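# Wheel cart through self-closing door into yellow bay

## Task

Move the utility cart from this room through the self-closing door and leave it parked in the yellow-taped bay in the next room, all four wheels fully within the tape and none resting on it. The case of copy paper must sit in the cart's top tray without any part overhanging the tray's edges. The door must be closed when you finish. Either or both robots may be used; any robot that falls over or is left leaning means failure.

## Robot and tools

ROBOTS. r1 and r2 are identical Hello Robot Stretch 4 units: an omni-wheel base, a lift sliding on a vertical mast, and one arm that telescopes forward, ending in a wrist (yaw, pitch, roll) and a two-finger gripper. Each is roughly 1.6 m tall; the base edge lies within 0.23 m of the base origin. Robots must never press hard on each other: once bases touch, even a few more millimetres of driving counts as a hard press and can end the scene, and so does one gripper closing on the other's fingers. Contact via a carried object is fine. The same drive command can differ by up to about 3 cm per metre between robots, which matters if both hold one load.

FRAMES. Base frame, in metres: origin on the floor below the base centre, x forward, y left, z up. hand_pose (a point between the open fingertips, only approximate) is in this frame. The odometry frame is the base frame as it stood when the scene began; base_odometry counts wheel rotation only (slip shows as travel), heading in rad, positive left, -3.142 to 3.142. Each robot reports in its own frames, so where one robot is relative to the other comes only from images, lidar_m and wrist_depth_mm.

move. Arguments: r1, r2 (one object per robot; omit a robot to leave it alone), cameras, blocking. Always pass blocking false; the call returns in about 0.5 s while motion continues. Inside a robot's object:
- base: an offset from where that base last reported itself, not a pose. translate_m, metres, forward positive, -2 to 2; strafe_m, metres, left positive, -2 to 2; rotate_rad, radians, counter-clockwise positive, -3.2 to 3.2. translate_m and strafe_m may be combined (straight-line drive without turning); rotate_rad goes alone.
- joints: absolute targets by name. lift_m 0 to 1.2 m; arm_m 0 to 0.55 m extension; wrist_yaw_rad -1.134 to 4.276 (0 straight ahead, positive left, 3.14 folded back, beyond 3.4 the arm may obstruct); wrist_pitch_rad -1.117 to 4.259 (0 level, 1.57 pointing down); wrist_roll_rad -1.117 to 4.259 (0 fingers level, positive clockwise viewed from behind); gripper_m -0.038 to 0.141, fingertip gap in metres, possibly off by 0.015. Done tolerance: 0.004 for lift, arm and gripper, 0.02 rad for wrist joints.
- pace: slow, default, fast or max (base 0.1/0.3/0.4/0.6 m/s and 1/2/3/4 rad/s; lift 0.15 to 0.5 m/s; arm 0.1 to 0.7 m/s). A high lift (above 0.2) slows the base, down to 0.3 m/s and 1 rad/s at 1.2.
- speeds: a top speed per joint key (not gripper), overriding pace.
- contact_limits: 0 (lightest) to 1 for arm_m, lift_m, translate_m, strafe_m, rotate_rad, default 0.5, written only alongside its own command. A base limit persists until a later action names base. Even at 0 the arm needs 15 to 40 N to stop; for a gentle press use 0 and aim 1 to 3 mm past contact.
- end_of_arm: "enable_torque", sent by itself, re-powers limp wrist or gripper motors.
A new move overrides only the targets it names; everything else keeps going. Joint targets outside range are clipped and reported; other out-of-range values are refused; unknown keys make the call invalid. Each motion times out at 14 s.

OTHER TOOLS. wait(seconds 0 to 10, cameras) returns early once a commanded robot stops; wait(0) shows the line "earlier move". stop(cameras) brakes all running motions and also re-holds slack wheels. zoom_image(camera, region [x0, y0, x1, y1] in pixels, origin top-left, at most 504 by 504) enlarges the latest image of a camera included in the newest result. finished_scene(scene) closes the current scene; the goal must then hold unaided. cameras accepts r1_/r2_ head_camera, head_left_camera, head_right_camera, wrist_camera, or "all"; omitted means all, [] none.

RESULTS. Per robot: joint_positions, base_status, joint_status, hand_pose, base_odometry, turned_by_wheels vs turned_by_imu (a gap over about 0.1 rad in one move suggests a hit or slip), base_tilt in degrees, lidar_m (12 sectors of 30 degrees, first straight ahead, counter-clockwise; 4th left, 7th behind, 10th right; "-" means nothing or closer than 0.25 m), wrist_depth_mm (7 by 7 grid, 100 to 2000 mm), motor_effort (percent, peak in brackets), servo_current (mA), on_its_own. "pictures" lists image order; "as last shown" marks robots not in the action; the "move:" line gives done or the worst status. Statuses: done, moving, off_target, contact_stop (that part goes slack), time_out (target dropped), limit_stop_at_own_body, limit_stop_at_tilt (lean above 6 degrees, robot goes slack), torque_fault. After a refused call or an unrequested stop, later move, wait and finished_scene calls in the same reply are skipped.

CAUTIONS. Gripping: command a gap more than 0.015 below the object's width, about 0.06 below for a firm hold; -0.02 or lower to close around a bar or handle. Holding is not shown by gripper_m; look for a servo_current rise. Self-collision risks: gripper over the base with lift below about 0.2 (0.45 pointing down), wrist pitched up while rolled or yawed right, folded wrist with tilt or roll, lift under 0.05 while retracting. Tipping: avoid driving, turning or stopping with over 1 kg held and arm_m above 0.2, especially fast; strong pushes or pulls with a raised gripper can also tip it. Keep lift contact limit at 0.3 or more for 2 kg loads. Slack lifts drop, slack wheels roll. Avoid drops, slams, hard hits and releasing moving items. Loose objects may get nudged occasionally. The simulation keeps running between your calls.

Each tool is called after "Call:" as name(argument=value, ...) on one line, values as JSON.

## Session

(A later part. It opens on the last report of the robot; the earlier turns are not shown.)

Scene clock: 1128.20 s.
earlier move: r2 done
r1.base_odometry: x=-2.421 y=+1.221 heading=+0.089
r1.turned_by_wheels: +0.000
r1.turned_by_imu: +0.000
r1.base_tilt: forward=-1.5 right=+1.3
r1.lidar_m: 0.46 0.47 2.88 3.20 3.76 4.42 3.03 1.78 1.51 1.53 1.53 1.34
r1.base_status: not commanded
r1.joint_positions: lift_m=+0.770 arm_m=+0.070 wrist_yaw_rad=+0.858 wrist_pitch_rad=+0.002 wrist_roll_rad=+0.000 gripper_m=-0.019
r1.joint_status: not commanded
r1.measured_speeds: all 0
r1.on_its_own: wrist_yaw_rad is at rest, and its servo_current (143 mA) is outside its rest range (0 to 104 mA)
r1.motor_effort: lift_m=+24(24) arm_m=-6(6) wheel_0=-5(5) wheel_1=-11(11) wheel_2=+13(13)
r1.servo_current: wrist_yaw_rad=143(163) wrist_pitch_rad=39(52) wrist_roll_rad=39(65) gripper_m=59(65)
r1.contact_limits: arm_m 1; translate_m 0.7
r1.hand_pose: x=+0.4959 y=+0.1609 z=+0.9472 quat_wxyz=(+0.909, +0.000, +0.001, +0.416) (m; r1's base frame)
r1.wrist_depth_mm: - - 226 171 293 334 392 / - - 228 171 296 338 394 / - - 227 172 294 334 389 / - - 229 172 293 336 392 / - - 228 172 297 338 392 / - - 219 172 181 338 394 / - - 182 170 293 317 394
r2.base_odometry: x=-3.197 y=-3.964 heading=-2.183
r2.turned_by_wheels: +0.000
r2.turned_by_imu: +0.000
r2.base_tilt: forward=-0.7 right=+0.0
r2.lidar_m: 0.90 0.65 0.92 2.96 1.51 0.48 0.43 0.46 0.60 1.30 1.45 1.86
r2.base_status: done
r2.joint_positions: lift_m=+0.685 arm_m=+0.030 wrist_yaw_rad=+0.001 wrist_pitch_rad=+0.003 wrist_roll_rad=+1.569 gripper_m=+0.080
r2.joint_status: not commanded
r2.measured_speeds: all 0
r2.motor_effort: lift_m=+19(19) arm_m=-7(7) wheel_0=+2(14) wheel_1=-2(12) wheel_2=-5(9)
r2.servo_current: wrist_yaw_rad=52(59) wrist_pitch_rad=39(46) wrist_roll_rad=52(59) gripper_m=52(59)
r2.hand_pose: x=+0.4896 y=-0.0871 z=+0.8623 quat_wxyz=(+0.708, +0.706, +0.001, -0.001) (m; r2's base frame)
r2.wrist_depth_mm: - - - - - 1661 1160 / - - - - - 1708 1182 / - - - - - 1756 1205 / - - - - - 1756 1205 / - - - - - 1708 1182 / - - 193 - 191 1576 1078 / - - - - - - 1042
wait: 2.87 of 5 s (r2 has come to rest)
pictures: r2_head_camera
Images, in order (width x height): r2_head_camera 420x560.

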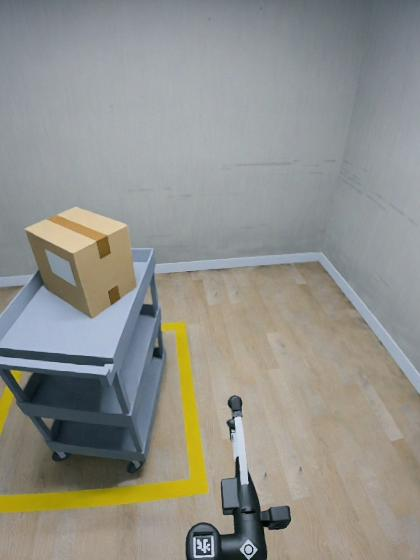

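Call:
move(blocking=false, r1={"joints":{"gripper_m":0.12}}, cameras=["r1_head_camera"])

Call:
wait(seconds=2, cameras=["r1_head_camera"])

Scene clock: 1146.67 s.
move: r1 moving
r1.base_odometry: x=-2.421 y=+1.221 heading=+0.089
r1.turned_by_wheels: +0.000
r1.turned_by_imu: +0.000
r1.base_tilt: forward=-1.5 right=+1.3
r1.lidar_m: 0.47 0.45 2.92 3.20 3.78 4.41 3.05 1.76 1.53 1.54 1.56 1.35
r1.base_status: not commanded
r1.joint_positions: lift_m=+0.770 arm_m=+0.070 wrist_yaw_rad=+0.861 wrist_pitch_rad=+0.002 wrist_roll_rad=+0.000 gripper_m=+0.005
r1.joint_status: gripper_m moving
r1.measured_speeds: translate_m=+0.000 strafe_m=+0.000 rotate_rad=+0.000 lift_m=+0.000 arm_m=+0.000 wrist_yaw_rad=+0.029 wrist_pitch_rad=+0.000 wrist_roll_rad=+0.000
r1.motor_effort: lift_m=+24(24) arm_m=-6(6) wheel_0=-4(5) wheel_1=-10(11) wheel_2=+12(13)
r1.servo_current: wrist_yaw_rad=130(156) wrist_pitch_rad=33(52) wrist_roll_rad=39(59) gripper_m=46(52)
r1.contact_limits: arm_m 1; translate_m 0.7
r1.hand_pose: x=+0.4954 y=+0.1617 z=+0.9472 quat_wxyz=(+0.909, +0.000, +0.001, +0.417) (m; r1's base frame)
r1.wrist_depth_mm: - - 232 177 297 338 392 / - - 232 177 298 336 389 / - - 233 177 298 338 389 / - - 232 178 298 338 389 / - - 234 177 298 338 392 / - - 223 177 185 342 394 / - - 230 174 297 319 397
r2: as last shown
r2.base_tilt: forward=-0.7 right=+0.1
r2.lidar_m: 0.89 0.66 0.95 2.99 1.53 0.47 0.44 0.45 0.57 1.30 1.45 1.85
r2.motor_effort: lift_m=+19(19) arm_m=-7(7) wheel_0=+3(3) wheel_1=-2(3) wheel_2=-5(6)
r2.servo_current: wrist_yaw_rad=39(59) wrist_pitch_rad=46(46) wrist_roll_rad=39(65) gripper_m=52(52)
r2.wrist_depth_mm: - - - - - 1708 1182 / - - - - - 1708 1182 / - - - - - 1708 1182 / - - - - - 1708 1182 / - - - - - 1708 1205 / - - 194 - 191 1576 1078 / - - - - - - 1025
pictures: r1_head_camera
Images, in order (width x height): r1_head_camera 420x560.

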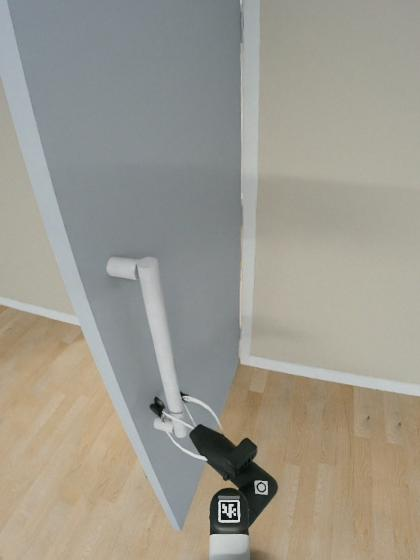

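Scene clock: 1148.33 s.
earlier move: r1 done
r1.base_odometry: x=-2.422 y=+1.221 heading=+0.090
r1.turned_by_wheels: +0.000
r1.turned_by_imu: +0.000
r1.base_tilt: forward=-1.6 right=+1.3
r1.lidar_m: 0.98 0.72 2.88 3.18 3.78 4.41 3.02 1.77 1.52 1.53 1.55 1.36
r1.base_status: not commanded
r1.joint_positions: lift_m=+0.770 arm_m=+0.070 wrist_yaw_rad=+0.878 wrist_pitch_rad=+0.002 wrist_roll_rad=+0.000 gripper_m=+0.120
r1.joint_status: all done
r1.measured_speeds: all 0
r1.motor_effort: lift_m=+24(25) arm_m=-5(6) wheel_0=-2(5) wheel_1=+0(11) wheel_2=+1(13)
r1.servo_current: wrist_yaw_rad=52(156) wrist_pitch_rad=33(52) wrist_roll_rad=46(72) gripper_m=46(85)
r1.contact_limits: arm_m 1; translate_m 0.7
r1.hand_pose: x=+0.4924 y=+0.1661 z=+0.9472 quat_wxyz=(+0.905, +0.000, +0.001, +0.425) (m; r1's base frame)
r1.wrist_depth_mm: - - 549 559 569 - - / - - 549 569 574 - - / - - 549 554 564 - - / - - 554 564 - - - / - - 554 559 - - - / - - 480 564 190 - - / - - 559 144 - - -
r2.base_odometry: x=-3.197 y=-3.964 heading=-2.183
r2.turned_by_wheels: +0.000
r2.turned_by_imu: +0.000
r2.base_tilt: forward=-0.7 right=+0.1
r2.lidar_m: 0.87 0.68 0.92 2.97 1.50 0.48 0.44 0.47 0.59 1.29 1.46 1.87
r2.base_status: not commanded
r2.joint_positions: lift_m=+0.685 arm_m=+0.030 wrist_yaw_rad=+0.001 wrist_pitch_rad=+0.003 wrist_roll_rad=+1.569 gripper_m=+0.080
r2.joint_status: not commanded
r2.measured_speeds: all 0
r2.motor_effort: lift_m=+19(19) arm_m=-7(7) wheel_0=+3(3) wheel_1=-2(3) wheel_2=-5(6)
r2.servo_current: wrist_yaw_rad=33(59) wrist_pitch_rad=46(52) wrist_roll_rad=46(65) gripper_m=52(59)
r2.hand_pose: x=+0.4896 y=-0.0871 z=+0.8623 quat_wxyz=(+0.708, +0.706, +0.001, -0.001) (m; r2's base frame)
r2.wrist_depth_mm: - - - - - 1708 1138 / - - - - - 1708 1182 / - - - - - 1661 1205 / - - - - - 1756 1205 / - - - - - 1708 1205 / - - 194 - 191 1618 1098 / - - - - - - 1042
wait: 1.67 of 2 s (r1 has come to rest)
pictures: r1_head_camera
Images, in order (width x height): r1_head_camera 420x560.

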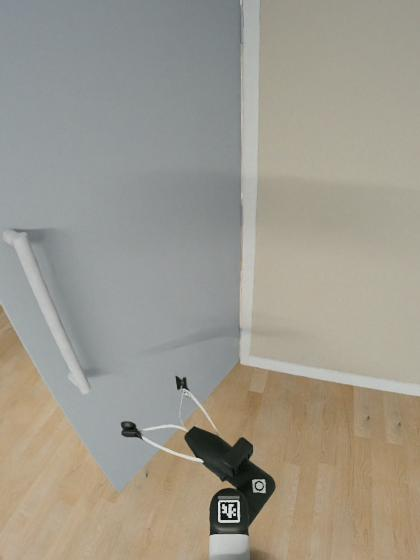

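Door is closing. Wait and check.

Call:
wait(seconds=5, cameras=["r1_head_camera","r1_head_left_camera","r2_head_left_camera"])

Call:
wait(seconds=3, cameras=["r1_head_camera","r2_head_right_camera"])

Scene clock: 1164.67 s.
r1.base_odometry: x=-2.422 y=+1.221 heading=+0.090
r1.turned_by_wheels: +0.000
r1.turned_by_imu: -0.001
r1.base_tilt: forward=-1.6 right=+1.3
r1.lidar_m: 1.36 1.60 2.89 3.19 3.79 4.43 3.02 1.78 1.53 1.52 1.56 1.33
r1.base_status: not commanded
r1.joint_positions: lift_m=+0.770 arm_m=+0.070 wrist_yaw_rad=+0.878 wrist_pitch_rad=+0.002 wrist_roll_rad=+0.000 gripper_m=+0.120
r1.joint_status: all done
r1.measured_speeds: all 0
r1.motor_effort: lift_m=+24(25) arm_m=-5(6) wheel_0=-1(5) wheel_1=+0(11) wheel_2=+1(13)
r1.servo_current: wrist_yaw_rad=72(156) wrist_pitch_rad=46(52) wrist_roll_rad=46(72) gripper_m=39(85)
r1.contact_limits: arm_m 1; translate_m 0.7
r1.hand_pose: x=+0.4924 y=+0.1661 z=+0.9472 quat_wxyz=(+0.905, +0.000, +0.001, +0.425) (m; r1's base frame)
r1.wrist_depth_mm: - - - - - - - / - - - - - - - / - - - - 1537 - - / - - - - - - - / - - - - - - - / - - - - 192 - - / - - - 144 - - -
r2.base_odometry: x=-3.197 y=-3.964 heading=-2.183
r2.turned_by_wheels: +0.000
r2.turned_by_imu: +0.002
r2.base_tilt: forward=-0.7 right=+0.1
r2.lidar_m: 0.91 0.66 0.95 2.97 0.87 0.50 0.43 0.45 0.58 1.30 1.47 1.84
r2.base_status: not commanded
r2.joint_positions: lift_m=+0.685 arm_m=+0.030 wrist_yaw_rad=+0.001 wrist_pitch_rad=+0.003 wrist_roll_rad=+1.569 gripper_m=+0.080
r2.joint_status: not commanded
r2.measured_speeds: all 0
r2.motor_effort: lift_m=+19(19) arm_m=-7(7) wheel_0=+3(3) wheel_1=-3(3) wheel_2=-5(6)
r2.servo_current: wrist_yaw_rad=46(59) wrist_pitch_rad=46(52) wrist_roll_rad=46(65) gripper_m=59(59)
r2.hand_pose: x=+0.4896 y=-0.0871 z=+0.8623 quat_wxyz=(+0.708, +0.706, +0.001, -0.001) (m; r2's base frame)
r2.wrist_depth_mm: - - - - - 1708 1160 / - - - - - 1708 1160 / - - - - - 1708 1229 / - - - - - 1708 1182 / - - - - - 1708 1182 / - - 193 - 191 1618 1078 / - - - - - - 1025
wait: 5.00 s; at rest from the start
pictures: r1_head_camera, r1_head_left_camera, r2_head_left_camera
Images, in order (width x height): r1_head_camera 420x560, r1_head_left_camera 420x672, r2_head_left_camera 420x672.

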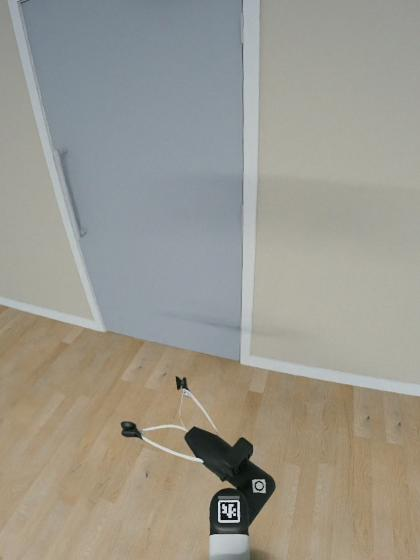

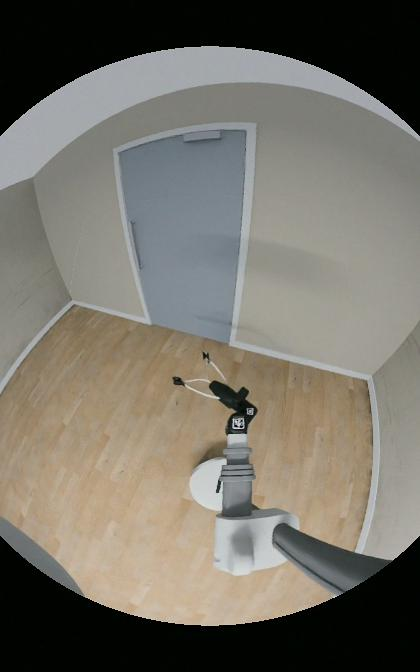

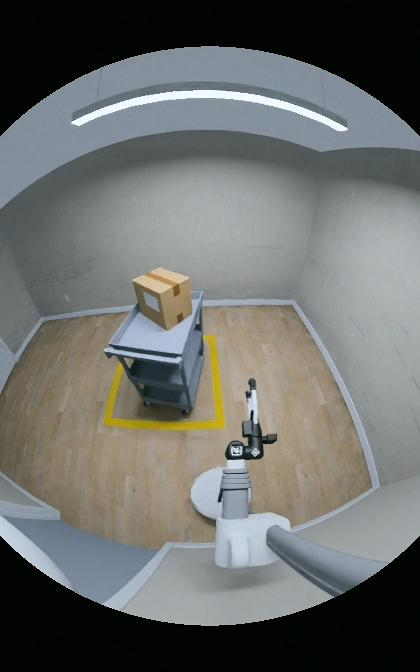

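Scene clock: 1167.67 s.
r1.base_odometry: x=-2.422 y=+1.221 heading=+0.090
r1.turned_by_wheels: +0.000
r1.turned_by_imu: +0.000
r1.base_tilt: forward=-1.6 right=+1.3
r1.lidar_m: 1.33 1.62 2.87 3.19 3.76 4.42 3.04 1.79 1.50 1.54 1.55 1.36
r1.base_status: not commanded
r1.joint_positions: lift_m=+0.770 arm_m=+0.070 wrist_yaw_rad=+0.878 wrist_pitch_rad=+0.002 wrist_roll_rad=+0.000 gripper_m=+0.120
r1.joint_status: all done
r1.measured_speeds: all 0
r1.motor_effort: lift_m=+24(25) arm_m=-5(6) wheel_0=-2(5) wheel_1=+1(11) wheel_2=+1(13)
r1.servo_current: wrist_yaw_rad=46(156) wrist_pitch_rad=33(52) wrist_roll_rad=39(72) gripper_m=39(85)
r1.contact_limits: arm_m 1; translate_m 0.7
r1.hand_pose: x=+0.4924 y=+0.1661 z=+0.9472 quat_wxyz=(+0.905, +0.000, +0.001, +0.425) (m; r1's base frame)
r1.wrist_depth_mm: - - - - - - - / - - - - - - - / - - - - 1499 - - / - - - - - - - / - - - - - - - / - - - - 192 - - / - - - 143 - - -
r2.base_odometry: x=-3.197 y=-3.964 heading=-2.183
r2.turned_by_wheels: +0.000
r2.turned_by_imu: +0.000
r2.base_tilt: forward=-0.6 right=+0.1
r2.lidar_m: 0.86 0.67 0.94 2.98 0.89 0.48 0.44 0.46 0.59 1.32 1.47 1.89
r2.base_status: not commanded
r2.joint_positions: lift_m=+0.685 arm_m=+0.030 wrist_yaw_rad=+0.001 wrist_pitch_rad=+0.003 wrist_roll_rad=+1.569 gripper_m=+0.080
r2.joint_status: not commanded
r2.measured_speeds: all 0
r2.motor_effort: lift_m=+19(19) arm_m=-7(7) wheel_0=+3(3) wheel_1=-2(3) wheel_2=-6(6)
r2.servo_current: wrist_yaw_rad=52(59) wrist_pitch_rad=39(52) wrist_roll_rad=46(65) gripper_m=46(59)
r2.hand_pose: x=+0.4896 y=-0.0871 z=+0.8623 quat_wxyz=(+0.708, +0.706, +0.001, -0.001) (m; r2's base frame)
r2.wrist_depth_mm: - - - - - 1708 1182 / - - - - - 1708 1182 / - - - - - 1808 1182 / - - - - - 1708 1205 / - - - - - 1756 1205 / - - 194 - 190 1618 1078 / - - - - - - 1025
wait: 3.00 s; at rest by 0.27 s
pictures: r1_head_camera, r2_head_right_camera
Images, in order (width x height): r1_head_camera 420x560, r2_head_right_camera 420x672.

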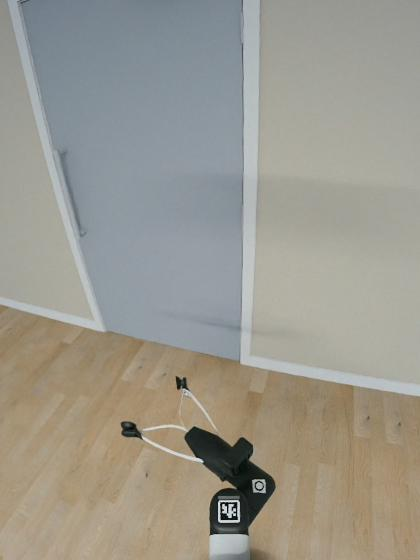

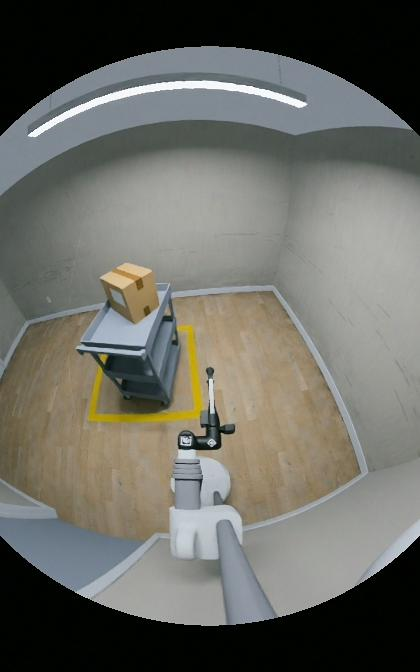

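Call:
finished_scene(scene=1)

The scene is finished: the task was done.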